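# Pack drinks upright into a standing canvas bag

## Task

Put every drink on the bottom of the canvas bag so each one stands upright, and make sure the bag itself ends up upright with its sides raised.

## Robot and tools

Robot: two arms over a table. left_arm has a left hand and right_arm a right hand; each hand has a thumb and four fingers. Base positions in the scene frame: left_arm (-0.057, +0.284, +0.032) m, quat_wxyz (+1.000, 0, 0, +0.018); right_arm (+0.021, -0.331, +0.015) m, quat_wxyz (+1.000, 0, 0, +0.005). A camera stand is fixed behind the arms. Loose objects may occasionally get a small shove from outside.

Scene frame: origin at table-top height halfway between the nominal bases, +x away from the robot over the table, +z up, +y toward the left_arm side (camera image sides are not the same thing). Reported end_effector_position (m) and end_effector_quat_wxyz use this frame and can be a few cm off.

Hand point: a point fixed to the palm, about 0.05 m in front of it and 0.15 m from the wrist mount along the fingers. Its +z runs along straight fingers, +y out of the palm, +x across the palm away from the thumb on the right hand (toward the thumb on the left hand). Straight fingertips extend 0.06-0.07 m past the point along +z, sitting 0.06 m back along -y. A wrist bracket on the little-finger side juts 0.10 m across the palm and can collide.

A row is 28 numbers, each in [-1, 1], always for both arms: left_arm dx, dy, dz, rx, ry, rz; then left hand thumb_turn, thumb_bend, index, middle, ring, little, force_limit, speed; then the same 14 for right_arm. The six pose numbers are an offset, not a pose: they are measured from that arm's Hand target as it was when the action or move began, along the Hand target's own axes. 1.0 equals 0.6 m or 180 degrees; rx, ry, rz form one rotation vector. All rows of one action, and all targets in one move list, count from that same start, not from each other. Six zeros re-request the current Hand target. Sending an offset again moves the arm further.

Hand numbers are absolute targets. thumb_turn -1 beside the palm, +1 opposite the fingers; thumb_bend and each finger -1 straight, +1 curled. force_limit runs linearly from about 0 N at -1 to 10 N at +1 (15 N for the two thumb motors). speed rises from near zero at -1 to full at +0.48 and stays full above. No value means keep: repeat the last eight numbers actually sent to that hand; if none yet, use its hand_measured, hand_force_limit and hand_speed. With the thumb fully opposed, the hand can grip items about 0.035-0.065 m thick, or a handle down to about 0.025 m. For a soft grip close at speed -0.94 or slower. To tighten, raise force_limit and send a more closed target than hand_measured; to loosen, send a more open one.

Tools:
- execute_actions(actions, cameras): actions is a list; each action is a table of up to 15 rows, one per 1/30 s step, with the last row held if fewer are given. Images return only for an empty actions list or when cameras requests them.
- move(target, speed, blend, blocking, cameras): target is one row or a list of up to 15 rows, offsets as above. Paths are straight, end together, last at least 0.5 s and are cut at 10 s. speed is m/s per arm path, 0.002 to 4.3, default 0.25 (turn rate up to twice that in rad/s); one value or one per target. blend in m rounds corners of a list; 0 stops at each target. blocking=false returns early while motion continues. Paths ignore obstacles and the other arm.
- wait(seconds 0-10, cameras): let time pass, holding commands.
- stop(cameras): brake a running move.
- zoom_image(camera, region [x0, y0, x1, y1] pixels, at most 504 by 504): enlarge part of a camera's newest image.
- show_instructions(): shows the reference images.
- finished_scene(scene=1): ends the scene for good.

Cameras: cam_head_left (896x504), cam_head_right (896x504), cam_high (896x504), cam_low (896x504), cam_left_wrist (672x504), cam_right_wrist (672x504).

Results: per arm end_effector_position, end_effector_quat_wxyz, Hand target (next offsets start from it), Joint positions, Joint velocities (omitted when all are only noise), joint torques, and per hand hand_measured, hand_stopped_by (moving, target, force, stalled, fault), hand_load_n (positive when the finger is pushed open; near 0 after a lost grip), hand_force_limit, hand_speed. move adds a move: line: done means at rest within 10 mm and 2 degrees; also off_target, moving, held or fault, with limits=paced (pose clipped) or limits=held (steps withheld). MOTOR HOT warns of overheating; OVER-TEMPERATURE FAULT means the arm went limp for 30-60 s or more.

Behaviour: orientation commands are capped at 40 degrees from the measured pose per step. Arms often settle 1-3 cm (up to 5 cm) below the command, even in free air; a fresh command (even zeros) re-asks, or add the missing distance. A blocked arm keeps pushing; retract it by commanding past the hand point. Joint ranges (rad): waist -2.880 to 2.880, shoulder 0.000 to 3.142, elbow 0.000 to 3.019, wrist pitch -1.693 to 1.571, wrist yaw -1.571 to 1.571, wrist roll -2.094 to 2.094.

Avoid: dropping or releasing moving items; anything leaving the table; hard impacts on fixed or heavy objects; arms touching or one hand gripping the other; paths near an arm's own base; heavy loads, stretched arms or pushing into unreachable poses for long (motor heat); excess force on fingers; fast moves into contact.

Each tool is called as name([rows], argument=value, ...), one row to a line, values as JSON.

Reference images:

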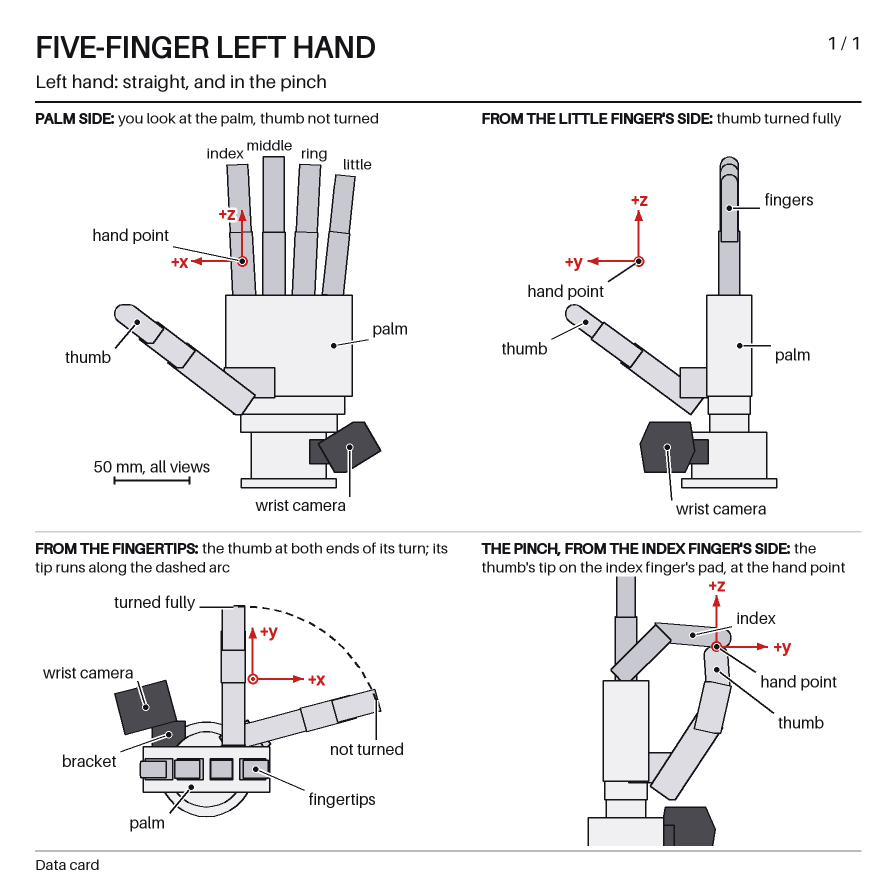

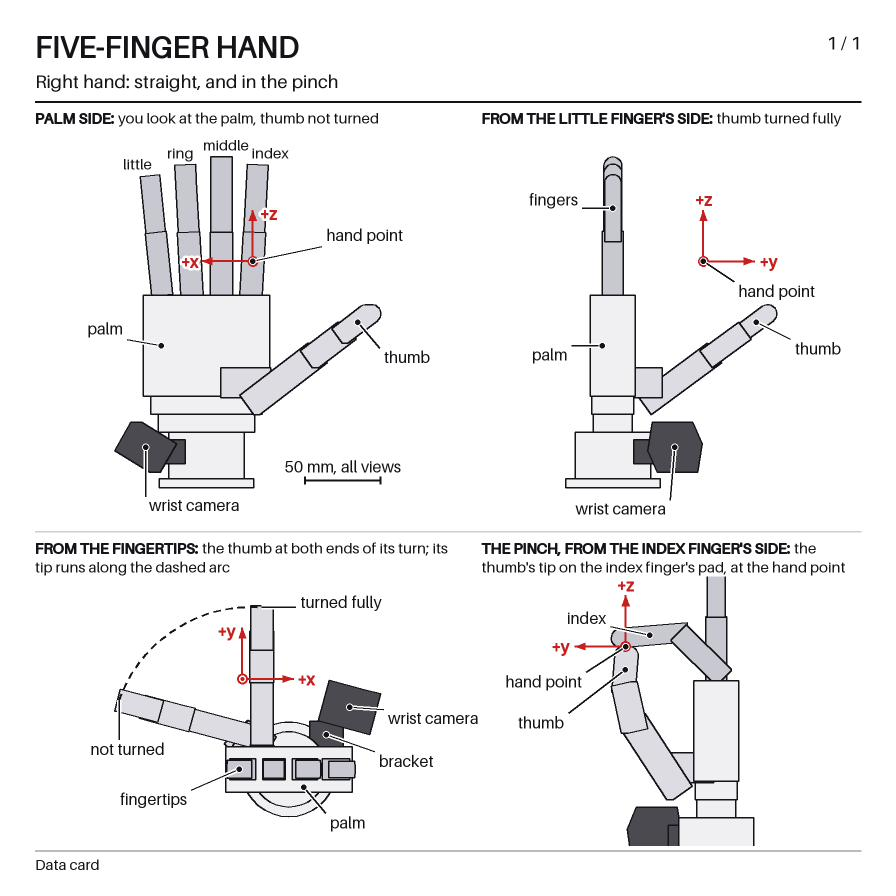

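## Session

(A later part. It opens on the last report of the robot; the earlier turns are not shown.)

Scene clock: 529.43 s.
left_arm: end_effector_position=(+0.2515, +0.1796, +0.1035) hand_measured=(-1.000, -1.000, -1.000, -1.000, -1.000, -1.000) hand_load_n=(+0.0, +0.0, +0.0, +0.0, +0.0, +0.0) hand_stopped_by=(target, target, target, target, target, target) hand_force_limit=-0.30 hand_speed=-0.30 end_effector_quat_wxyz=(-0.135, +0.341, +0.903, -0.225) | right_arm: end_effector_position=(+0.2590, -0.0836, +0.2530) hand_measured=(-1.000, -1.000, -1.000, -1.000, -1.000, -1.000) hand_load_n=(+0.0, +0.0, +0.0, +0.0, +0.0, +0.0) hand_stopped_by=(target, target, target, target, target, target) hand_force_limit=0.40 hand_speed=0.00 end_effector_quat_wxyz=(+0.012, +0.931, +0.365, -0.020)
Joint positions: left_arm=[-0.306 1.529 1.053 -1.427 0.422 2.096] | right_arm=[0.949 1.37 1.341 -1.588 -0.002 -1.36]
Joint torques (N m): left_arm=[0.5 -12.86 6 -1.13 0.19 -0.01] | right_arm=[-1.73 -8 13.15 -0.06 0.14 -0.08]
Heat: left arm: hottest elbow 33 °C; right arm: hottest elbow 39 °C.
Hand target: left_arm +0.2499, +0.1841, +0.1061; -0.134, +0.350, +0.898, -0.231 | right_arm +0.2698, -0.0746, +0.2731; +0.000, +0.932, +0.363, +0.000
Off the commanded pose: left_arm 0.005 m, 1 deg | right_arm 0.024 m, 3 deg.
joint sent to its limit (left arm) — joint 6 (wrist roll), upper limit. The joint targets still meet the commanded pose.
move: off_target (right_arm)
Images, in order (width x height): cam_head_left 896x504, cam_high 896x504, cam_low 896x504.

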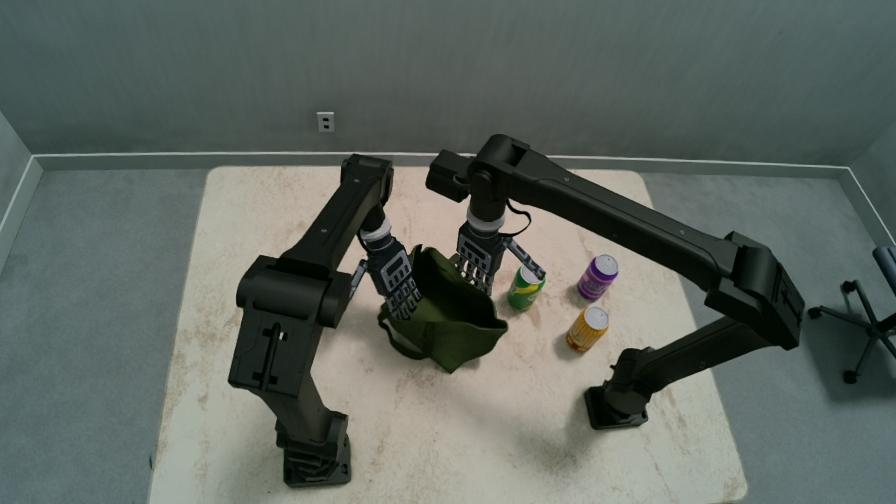

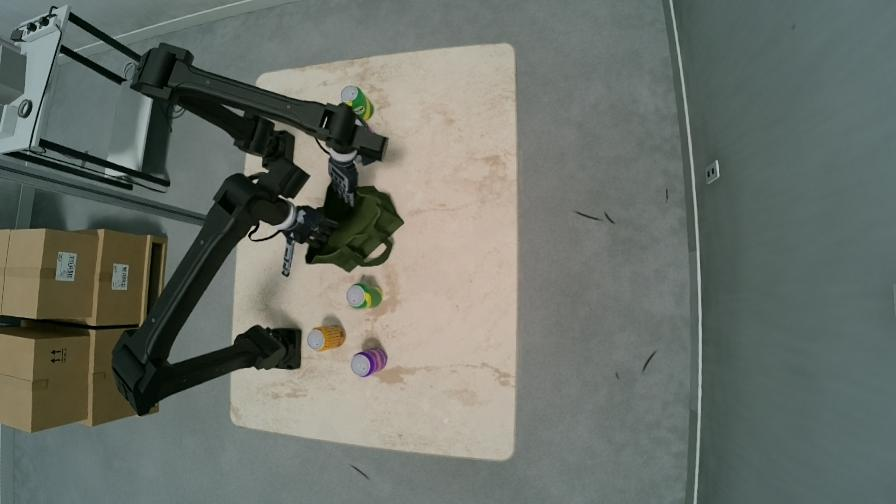

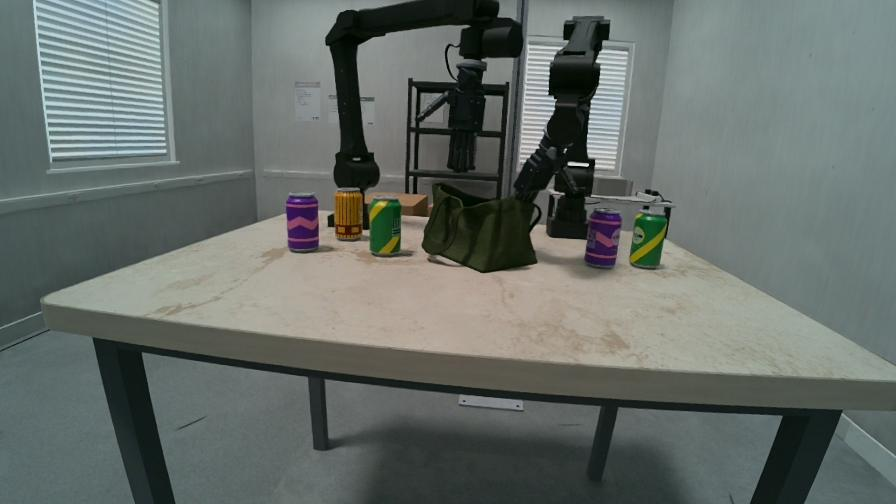

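move([
  [-0.03,0,0,0,0,0,-1,-1,-1,-1,-1,-1,-0.3,-0.3, 0,0,0,0,0,0,-1,-1,-1,-1,-1,-1,0.4,0],
  [-0.03,0,-0.2,0,0,0,-1,-1,-1,-1,-1,-1,-0.3,-0.3, 0,0,0,0,0,0,-1,-1,-1,-1,-1,-1,0.4,0],
], speed=0.15, cameras=["cam_high","cam_head_left","cam_low"])

zoom_image(camera="cam_high", region=[290, 160, 430, 300])

zoom_image(camera="cam_head_left", region=[360, 220, 540, 380])

zoom_image(camera="cam_low", region=[390, 130, 570, 290])

Scene clock: 532.90 s.
left_arm: end_effector_position=(+0.2954, +0.2096, +0.1872) hand_measured=(-1.000, -1.000, -1.000, -1.000, -1.000, -1.000) hand_load_n=(+0.0, +0.0, +0.0, +0.0, +0.0, +0.0) hand_stopped_by=(target, target, target, target, target, target) hand_force_limit=-0.30 hand_speed=-0.30 end_effector_quat_wxyz=(-0.131, +0.311, +0.919, -0.203) | right_arm: end_effector_position=(+0.2589, -0.0836, +0.2530) hand_measured=(-1.000, -1.000, -1.000, -1.000, -1.000, -1.000) hand_load_n=(+0.0, +0.0, +0.0, +0.0, +0.0, +0.0) hand_stopped_by=(target, target, target, target, target, target) hand_force_limit=0.40 hand_speed=0.00 end_effector_quat_wxyz=(+0.012, +0.931, +0.365, -0.020)
Joint positions: left_arm=[-0.227 1.539 1.299 -1.665 0.363 2.096] | right_arm=[0.949 1.37 1.341 -1.588 -0.002 -1.36]
Joint torques (N m): left_arm=[0.32 -13.63 10.35 -1.43 0.22 -0.01] | right_arm=[-1.79 -8.06 13.26 -0.01 0.15 -0.08]
Heat: left arm: hottest elbow 33 °C; right arm: hottest elbow 39 °C.
Hand target: left_arm +0.3111, +0.2102, +0.2075; -0.135, +0.350, +0.898, -0.231 | right_arm +0.2697, -0.0747, +0.2730; +0.000, +0.932, +0.363, +0.000
Off the commanded pose: left_arm 0.026 m, 6 deg | right_arm 0.024 m, 3 deg.
joint sent to its limit (left arm) — joint 4 (wrist pitch), lower limit; joint 6 (wrist roll), upper limit. The joint targets are off in orientation, not in position.
move: off_target (left_arm, right_arm)
Images, in order (width x height): cam_head_left 896x504, cam_high 896x504, cam_low 896x504.

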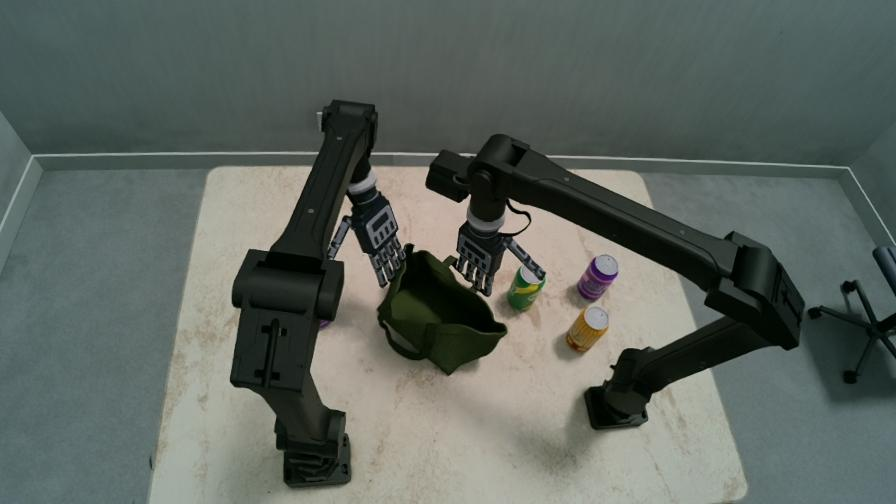

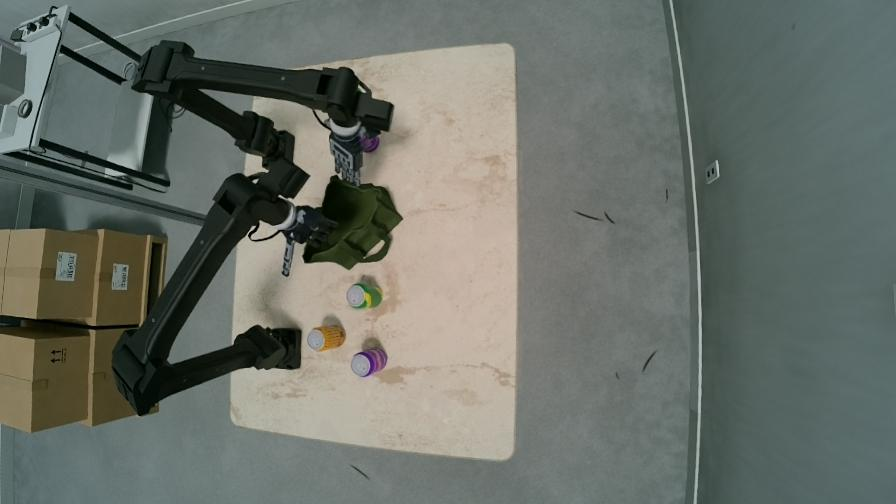

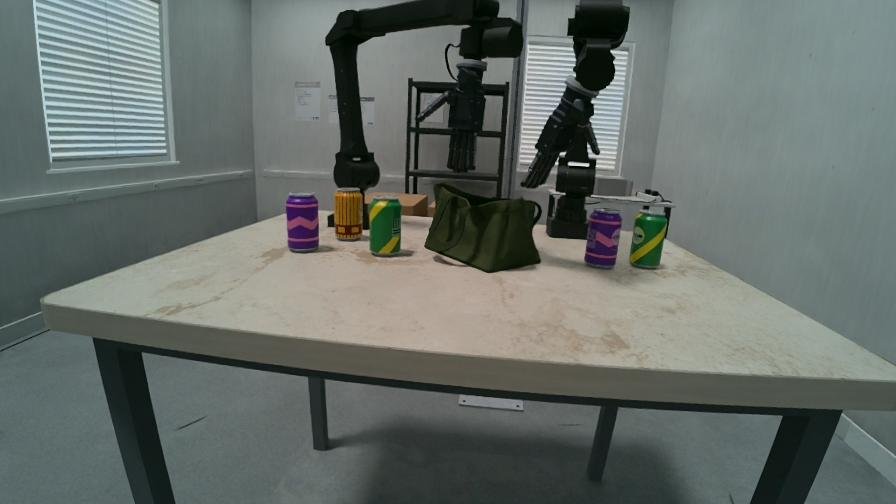

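Scaled by 3.600 from the camera's 896x504 image, which has a finer 1280x720 frame.

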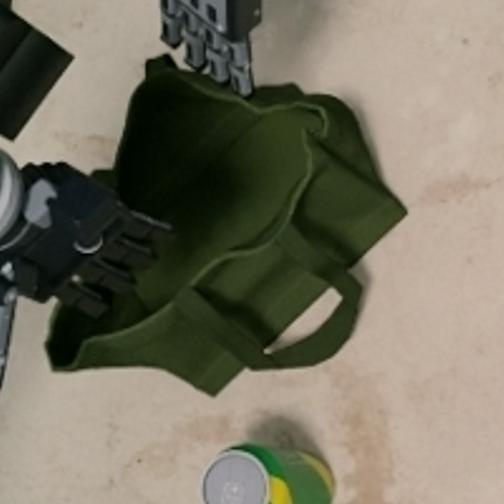

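Scaled by 2.800 from the camera's 896x504 image, which has a finer 1280x720 frame.

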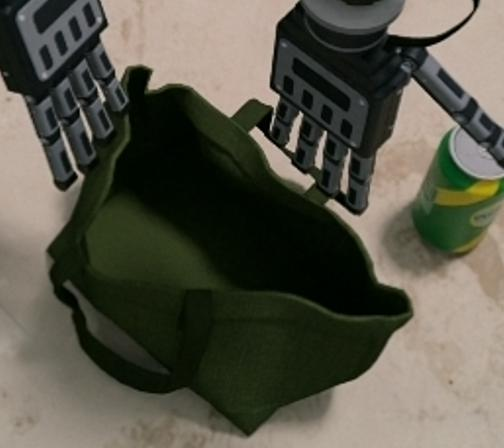

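Scaled by 2.800 from the camera's 896x504 image, which has a finer 1280x720 frame.

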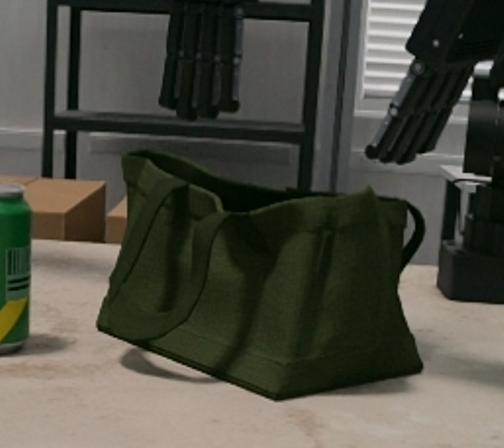

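zoom_image(camera="cam_high", region=[310, 60, 450, 200])

zoom_image(camera="cam_low", region=[540, 180, 700, 290])

Scaled by 3.600 from the camera's 896x504 image, which has a finer 1280x720 frame.

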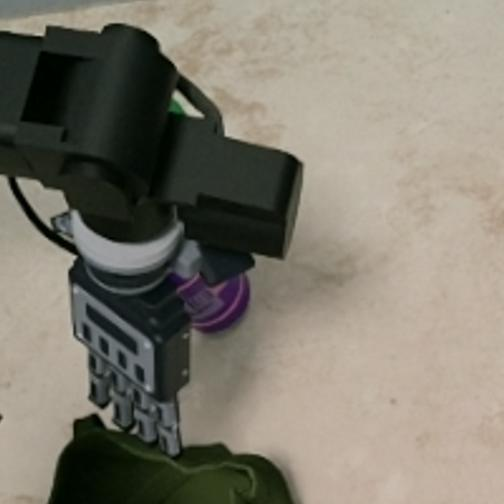

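Scaled by 3.150 from the camera's 896x504 image, which has a finer 1280x720 frame.

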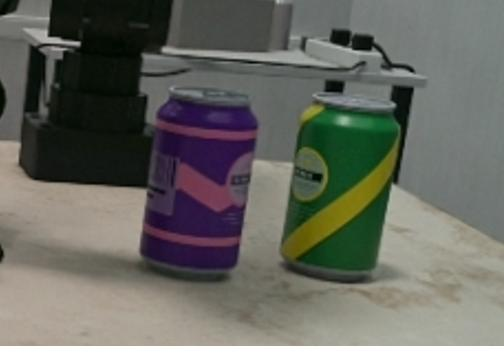

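move([
  [0.1225,-0.0882,-0.1747,0.025,-0.148,-0.169,1,-1,-1,-1,-1,-1,0.4,0, -0.0497,0.0796,-0.045,0.042,0.095,0.204,1,-1,-1,-1,-1,-1,0.4,0],
  [0.2387,0.0665,-0.1003,0.0825,-0.493,-0.563,1,-1,-1,-1,-1,-1,0.4,0, -0.0463,0.13,0.0633,0.139,0.3166,0.679,1,-1,-1,-1,-1,-1,0.4,0],
], speed=0.5, blend=0.05, cameras=["all"])

Scene clock: 551.23 s.
left_arm: end_effector_position=(+0.2514, +0.3557, +0.2461) hand_measured=(+1.000, -1.000, -1.000, -1.000, -1.000, -1.000) hand_load_n=(+0.0, +0.0, +0.0, +0.0, +0.0, +0.0) hand_stopped_by=(target, target, target, target, target, target) hand_force_limit=0.40 hand_speed=0.00 end_effector_quat_wxyz=(-0.289, +0.646, -0.644, +0.292) | right_arm: end_effector_position=(+0.3038, -0.1531, +0.2375) hand_measured=(+1.000, -1.000, -1.000, -1.000, -1.000, -1.000) hand_load_n=(+0.0, +0.0, +0.0, +0.0, +0.0, +0.0) hand_stopped_by=(target, target, target, target, target, target) hand_force_limit=0.40 hand_speed=0.00 end_effector_quat_wxyz=(-0.295, +0.642, -0.640, +0.300)
Joint positions: left_arm=[0.436 0.758 0.759 -0.784 0.35 0.323] | right_arm=[0.701 0.77 0.787 -0.859 0.525 0.502]
Joint torques (N m): left_arm=[-0.85 -4.01 8.31 2.02 0.12 -0.24] | right_arm=[-0.38 -0.97 8.87 2.14 0.48 0.03]
Heat: left arm: hottest elbow 34 °C; right arm: hottest elbow 40 °C.
Hand target: left_arm +0.2550, +0.3543, +0.2500; -0.298, +0.643, -0.640, +0.297 | right_arm +0.3020, -0.1507, +0.2350; -0.299, +0.641, -0.640, +0.299
Off the commanded pose: left_arm 0.006 m, 1 deg | right_arm 0.004 m, 0 deg.
move: done

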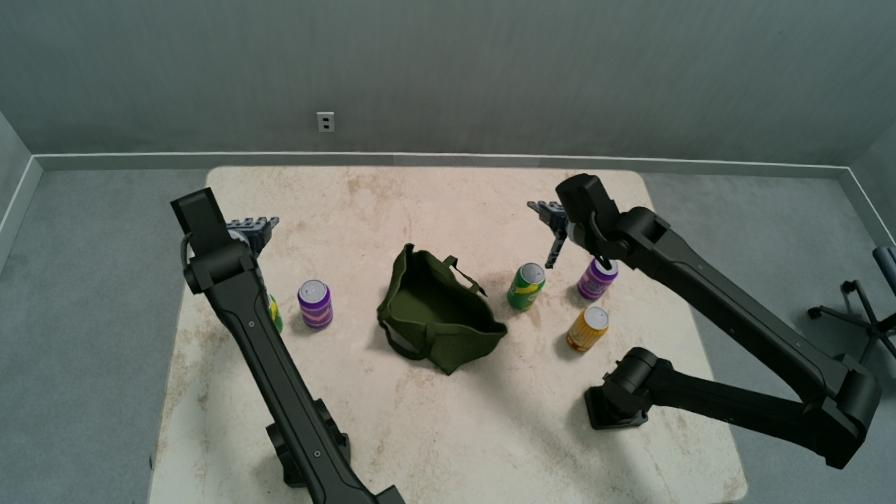

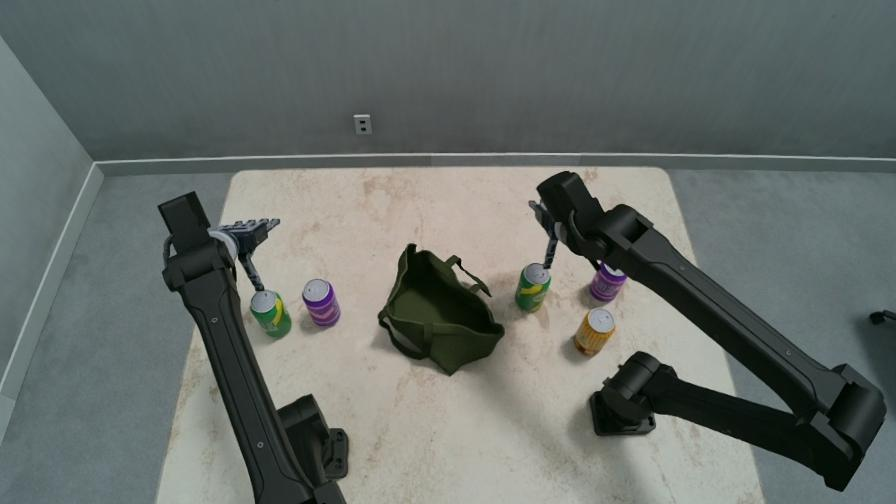

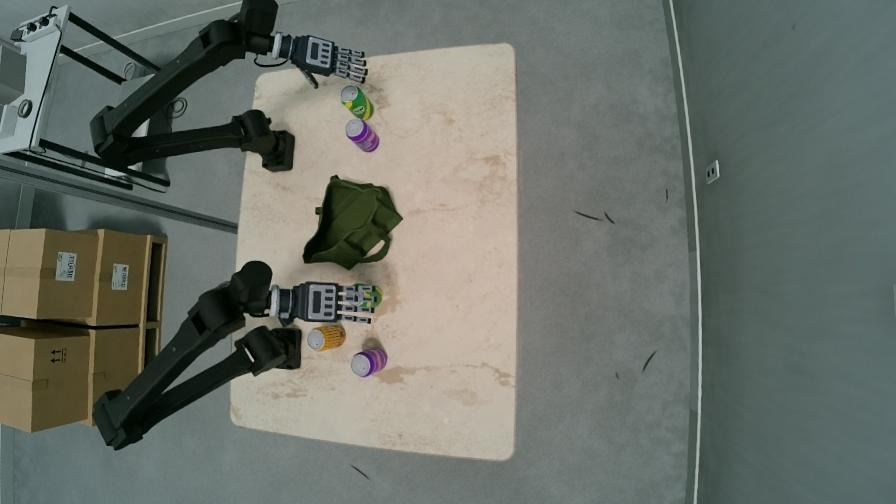

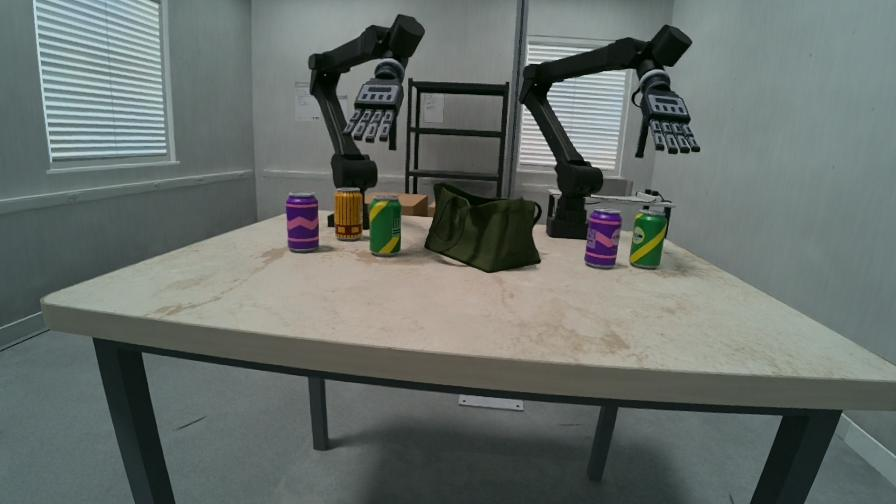

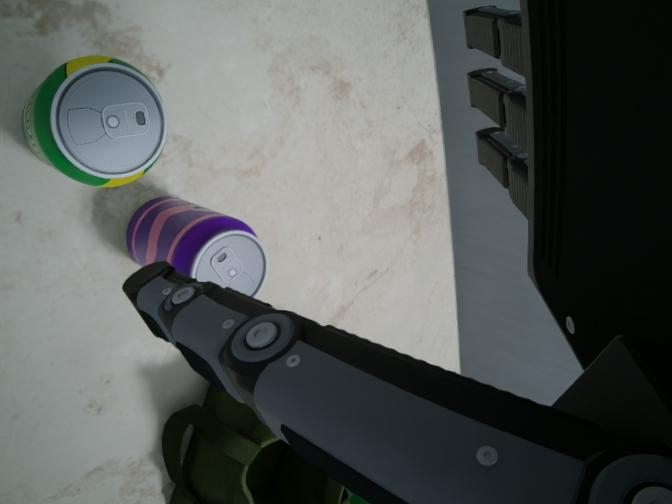

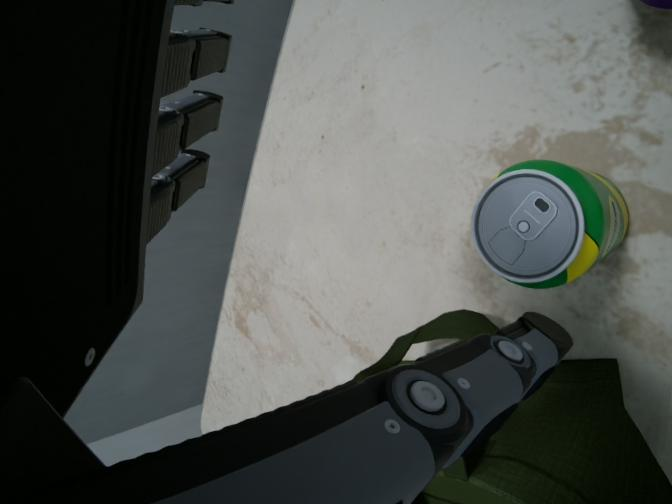

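zoom_image(camera="cam_high", region=[290, 60, 430, 200])

zoom_image(camera="cam_high", region=[290, 160, 430, 300])

zoom_image(camera="cam_high", region=[290, 260, 430, 400])

zoom_image(camera="cam_head_left", region=[360, 220, 540, 380])

Scaled by 3.600 from the camera's 896x504 image, which has a finer 1280x720 frame.

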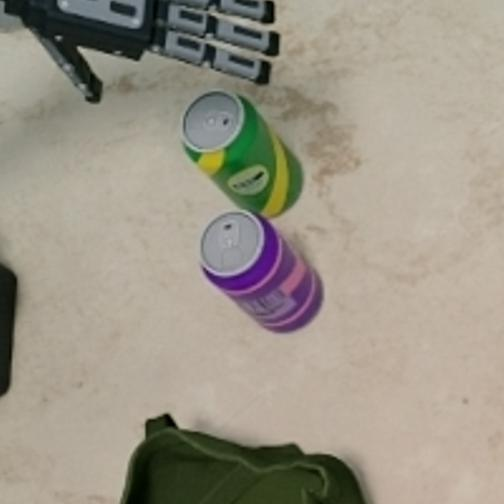

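Scaled by 3.600 from the camera's 896x504 image, which has a finer 1280x720 frame.

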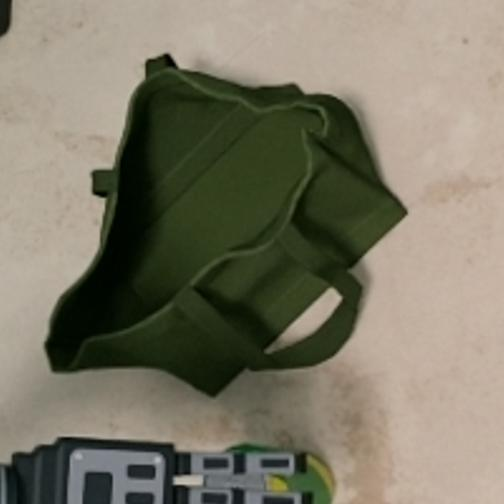

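Scaled by 3.600 from the camera's 896x504 image, which has a finer 1280x720 frame.

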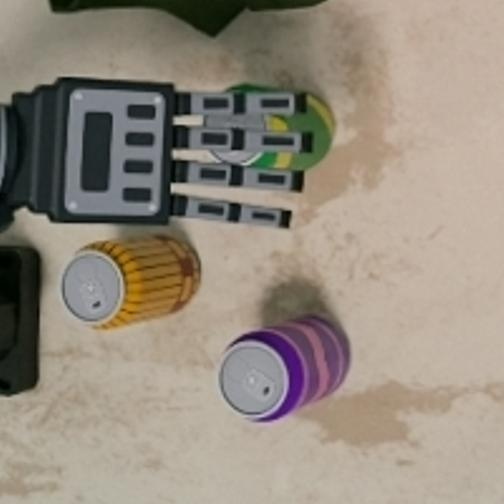

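Scaled by 2.800 from the camera's 896x504 image, which has a finer 1280x720 frame.

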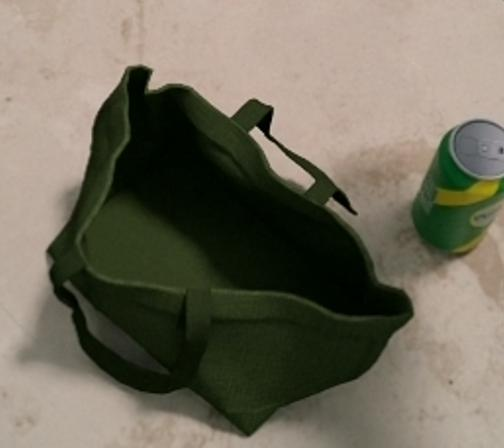

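zoom_image(camera="cam_high", region=[335, 80, 391, 136])

zoom_image(camera="cam_high", region=[340, 335, 396, 391])

zoom_image(camera="cam_high", region=[335, 265, 391, 321])

Scaled by 9.000 from the camera's 896x504 image, which has a finer 1280x720 frame.

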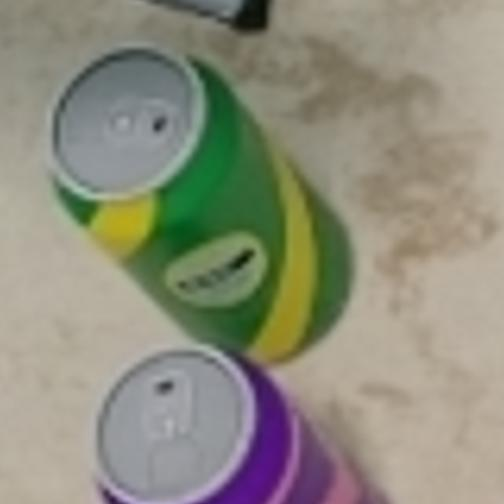

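Scaled by 9.000 from the camera's 896x504 image, which has a finer 1280x720 frame.

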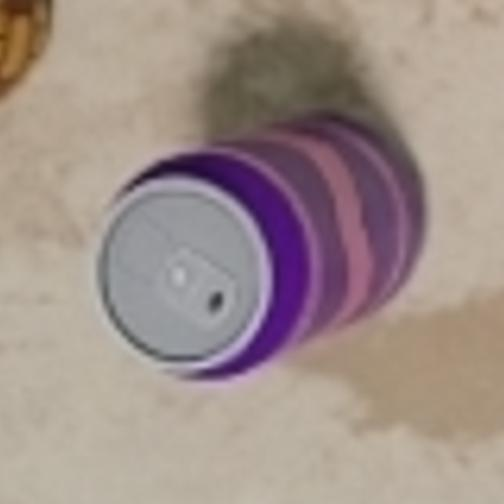

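Scaled by 9.000 from the camera's 896x504 image, which has a finer 1280x720 frame.

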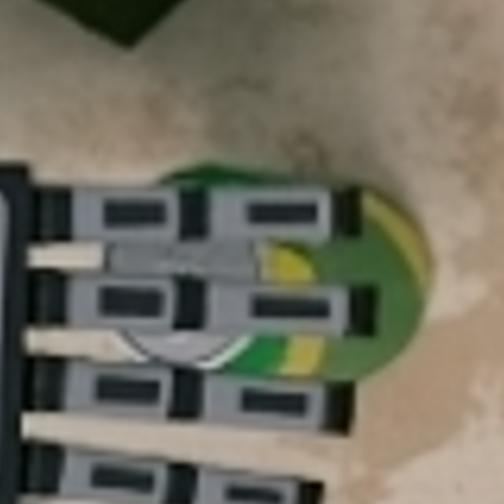

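move(target=[-0.0683,0.1035,0.0738,0,0,0,1,-1,-1,-1,-1,-1,0.4,0, 0.0165,0.146,0.1047,0,0,0,1,-1,-1,-1,-1,-1,0.4,0], speed=0.2, cameras=["cam_high","cam_low","cam_left_wrist","cam_right_wrist"])

zoom_image(camera="cam_high", region=[290, 60, 430, 200])

zoom_image(camera="cam_high", region=[290, 220, 430, 360])

zoom_image(camera="cam_low", region=[540, 130, 700, 290])

zoom_image(camera="cam_low", region=[270, 130, 430, 290])

Scene clock: 562.83 s.
left_arm: end_effector_position=(+0.2458, +0.3898, +0.1742) hand_measured=(+1.000, -1.000, -1.000, -1.000, -1.000, -1.000) hand_load_n=(+0.0, +0.0, +0.0, +0.0, +0.0, +0.0) hand_stopped_by=(target, target, target, target, target, target) hand_force_limit=0.40 hand_speed=0.00 end_effector_quat_wxyz=(-0.290, +0.648, -0.638, +0.298) | right_arm: end_effector_position=(+0.2939, -0.1617, +0.1334) hand_measured=(+1.000, -1.000, -1.000, -1.000, -1.000, -1.000) hand_load_n=(+0.0, +0.0, +0.0, +0.0, +0.0, +0.0) hand_stopped_by=(target, target, target, target, target, target) hand_force_limit=0.40 hand_speed=0.00 end_effector_quat_wxyz=(-0.299, +0.641, -0.640, +0.300)
Joint positions: left_arm=[0.583 0.833 0.601 -0.587 0.46 0.42] | right_arm=[0.701 0.761 0.505 -0.577 0.525 0.503]
Joint torques (N m): left_arm=[0.44 -3.31 8.25 1.95 0.43 0.04] | right_arm=[-1.14 0.38 8.53 2.62 0.26 -0.04]
Heat: left arm: hottest elbow 34 °C; right arm: hottest elbow 40 °C.
Hand target: left_arm +0.2485, +0.3951, +0.1740; -0.298, +0.643, -0.640, +0.298 | right_arm +0.2939, -0.1608, +0.1276; -0.299, +0.641, -0.640, +0.299
Off the commanded pose: left_arm 0.006 m, 1 deg | right_arm 0.006 m, 0 deg.
move: done
Images, in order (width x height): cam_high 896x504, cam_low 896x504, cam_left_wrist 672x504, cam_right_wrist 672x504.

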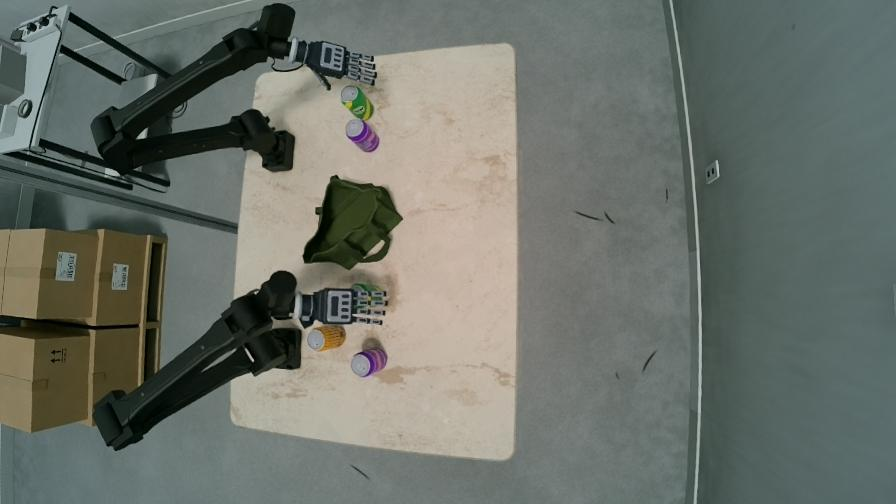

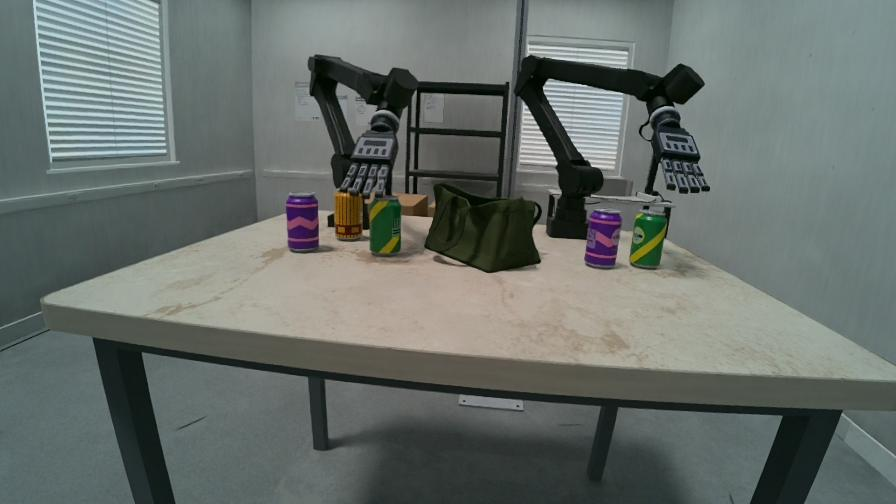

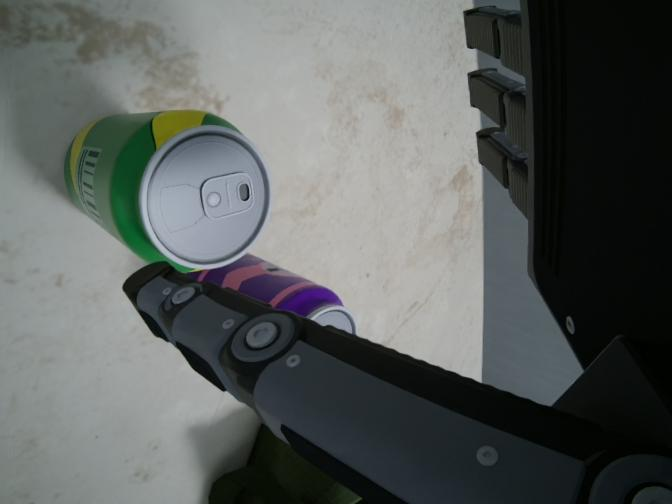

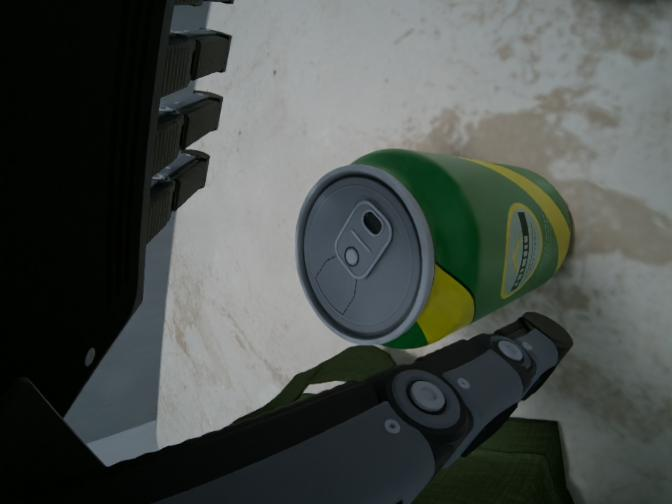

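Scaled by 3.600 from the camera's 896x504 image, which has a finer 1280x720 frame.

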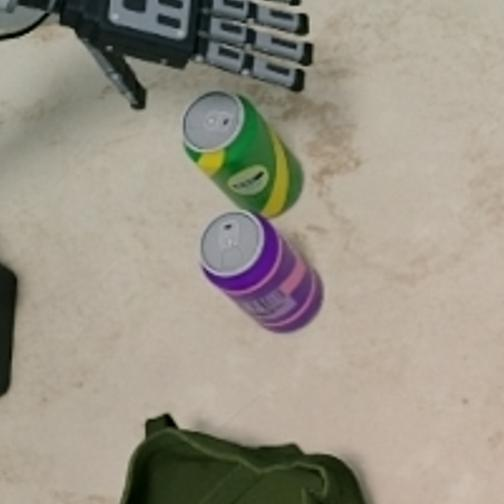

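Scaled by 3.600 from the camera's 896x504 image, which has a finer 1280x720 frame.

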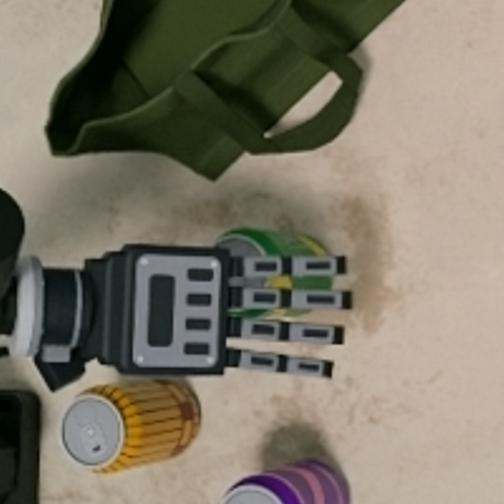

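Scaled by 3.150 from the camera's 896x504 image, which has a finer 1280x720 frame.

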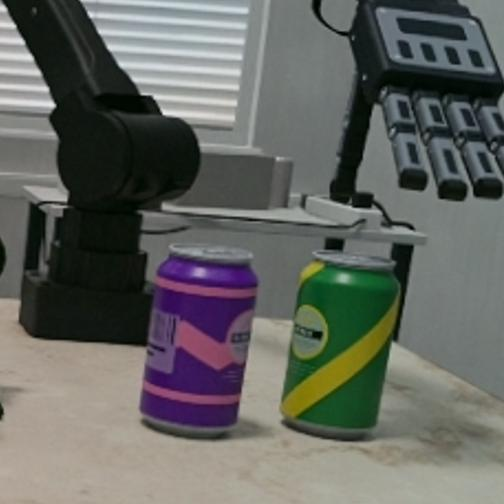

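Scaled by 3.150 from the camera's 896x504 image, which has a finer 1280x720 frame.

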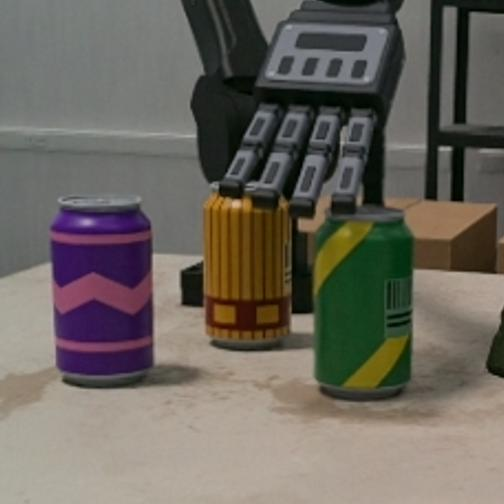

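move(target=[-0.009,0.1262,0.0933,0,0,0,1,-1,-1,-1,-1,-1,0.4,0, 0,0.0647,0.063,0,0,0,1,-1,-1,-1,-1,-1,0.4,0], speed=0.1, cameras=["cam_high","cam_low","cam_left_wrist","cam_right_wrist"])

zoom_image(camera="cam_high", region=[290, 60, 430, 200])

zoom_image(camera="cam_low", region=[540, 130, 700, 290])

zoom_image(camera="cam_low", region=[270, 130, 430, 290])

Scene clock: 567.17 s.
left_arm: end_effector_position=(+0.2410, +0.3957, +0.0812) hand_measured=(+1.000, -1.000, -1.000, -1.000, -1.000, -1.000) hand_load_n=(+0.0, +0.0, +0.0, +0.0, +0.0, +0.0) hand_stopped_by=(target, target, target, target, target, target) hand_force_limit=0.40 hand_speed=0.00 end_effector_quat_wxyz=(-0.291, +0.647, -0.639, +0.299) | right_arm: end_effector_position=(+0.2973, -0.1578, +0.0796) hand_measured=(+1.000, -1.000, -1.000, -1.000, -1.000, -1.000) hand_load_n=(-0.5, +0.0, +0.0, +0.0, +0.0, +0.0) hand_stopped_by=(target, target, target, target, target, target) hand_force_limit=0.40 hand_speed=0.00 end_effector_quat_wxyz=(-0.303, +0.640, -0.640, +0.298)
Joint positions: left_arm=[0.615 0.982 0.409 -0.255 0.482 0.448] | right_arm=[0.699 0.862 0.393 -0.359 0.518 0.502]
Joint torques (N m): left_arm=[0.5 -3.72 7.25 2.02 0.45 0.02] | right_arm=[-1.85 0.15 7.97 2.63 0.23 -0.12]
Heat: left arm: hottest elbow 34 °C; right arm: hottest elbow 39 °C.
Hand target: left_arm +0.2424, +0.4003, +0.0800; -0.298, +0.643, -0.640, +0.297 | right_arm +0.2979, -0.1607, +0.0736; -0.299, +0.641, -0.640, +0.299
Off the commanded pose: left_arm 0.005 m, 1 deg | right_arm 0.007 m, 0 deg.
move: done
Images, in order (width x height): cam_high 896x504, cam_low 896x504, cam_left_wrist 672x504, cam_right_wrist 672x504.

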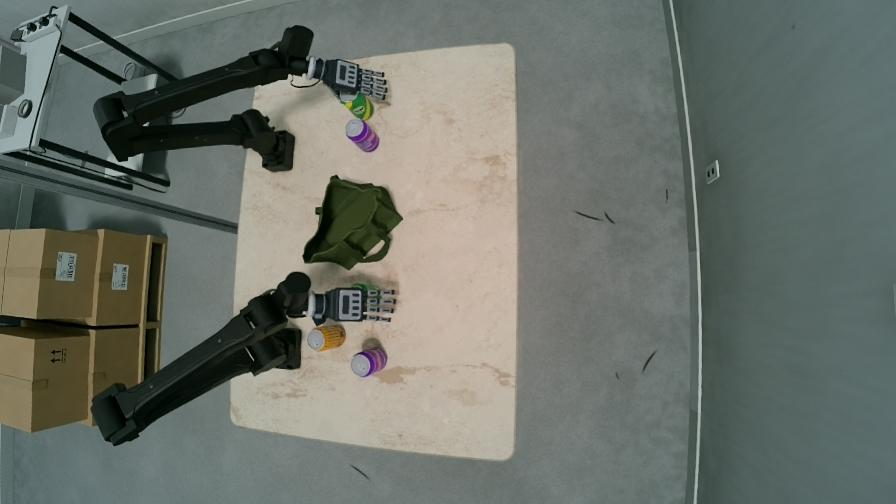

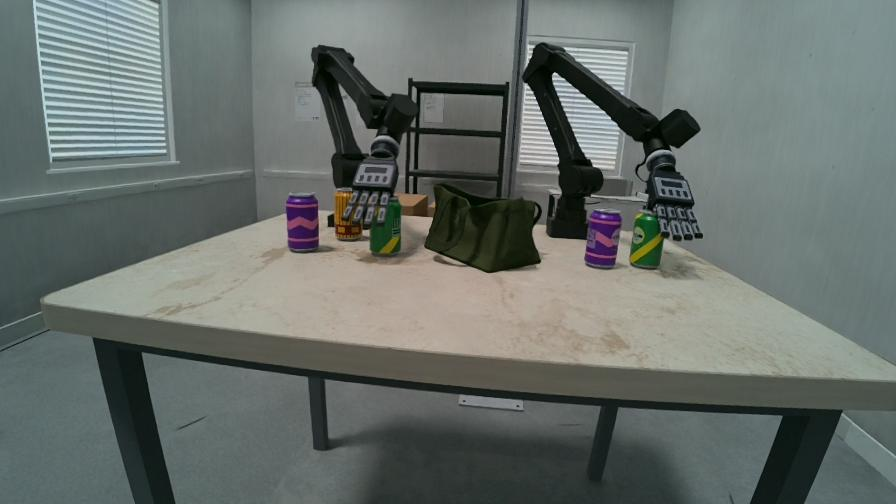

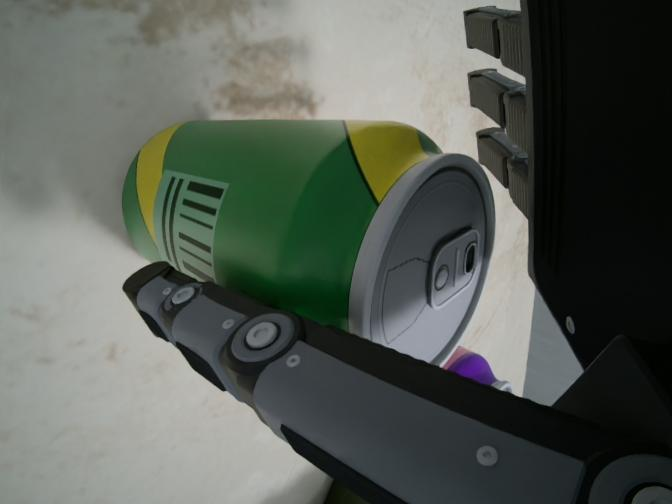

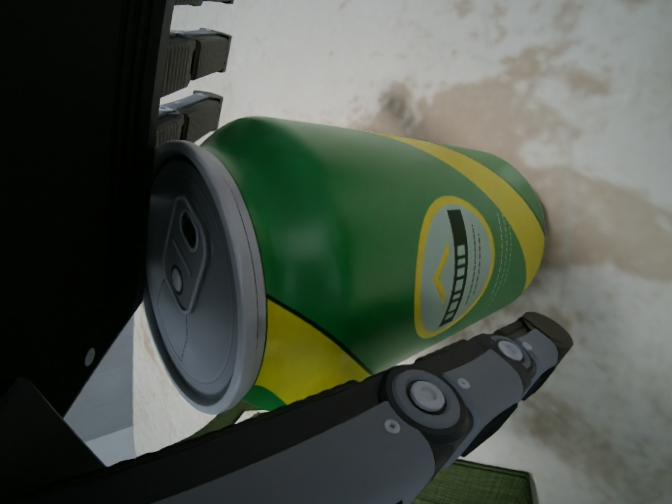

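Scaled by 3.600 from the camera's 896x504 image, which has a finer 1280x720 frame.

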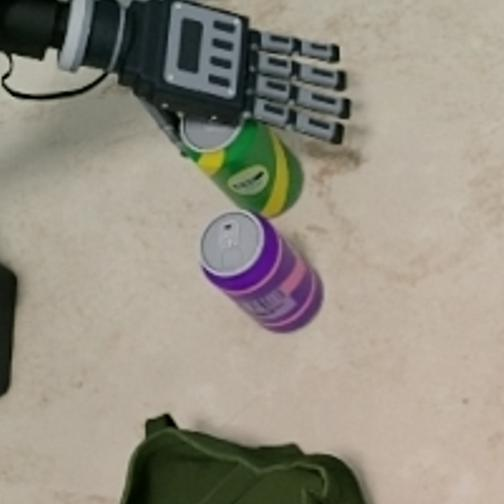

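Scaled by 3.150 from the camera's 896x504 image, which has a finer 1280x720 frame.

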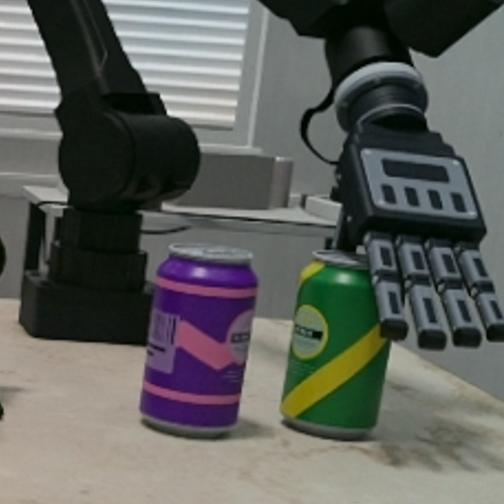

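Scaled by 3.150 from the camera's 896x504 image, which has a finer 1280x720 frame.

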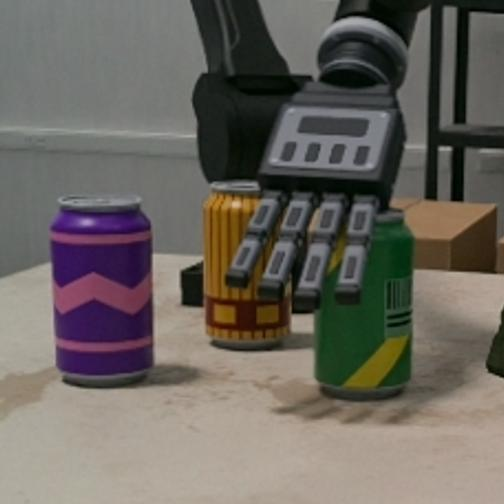

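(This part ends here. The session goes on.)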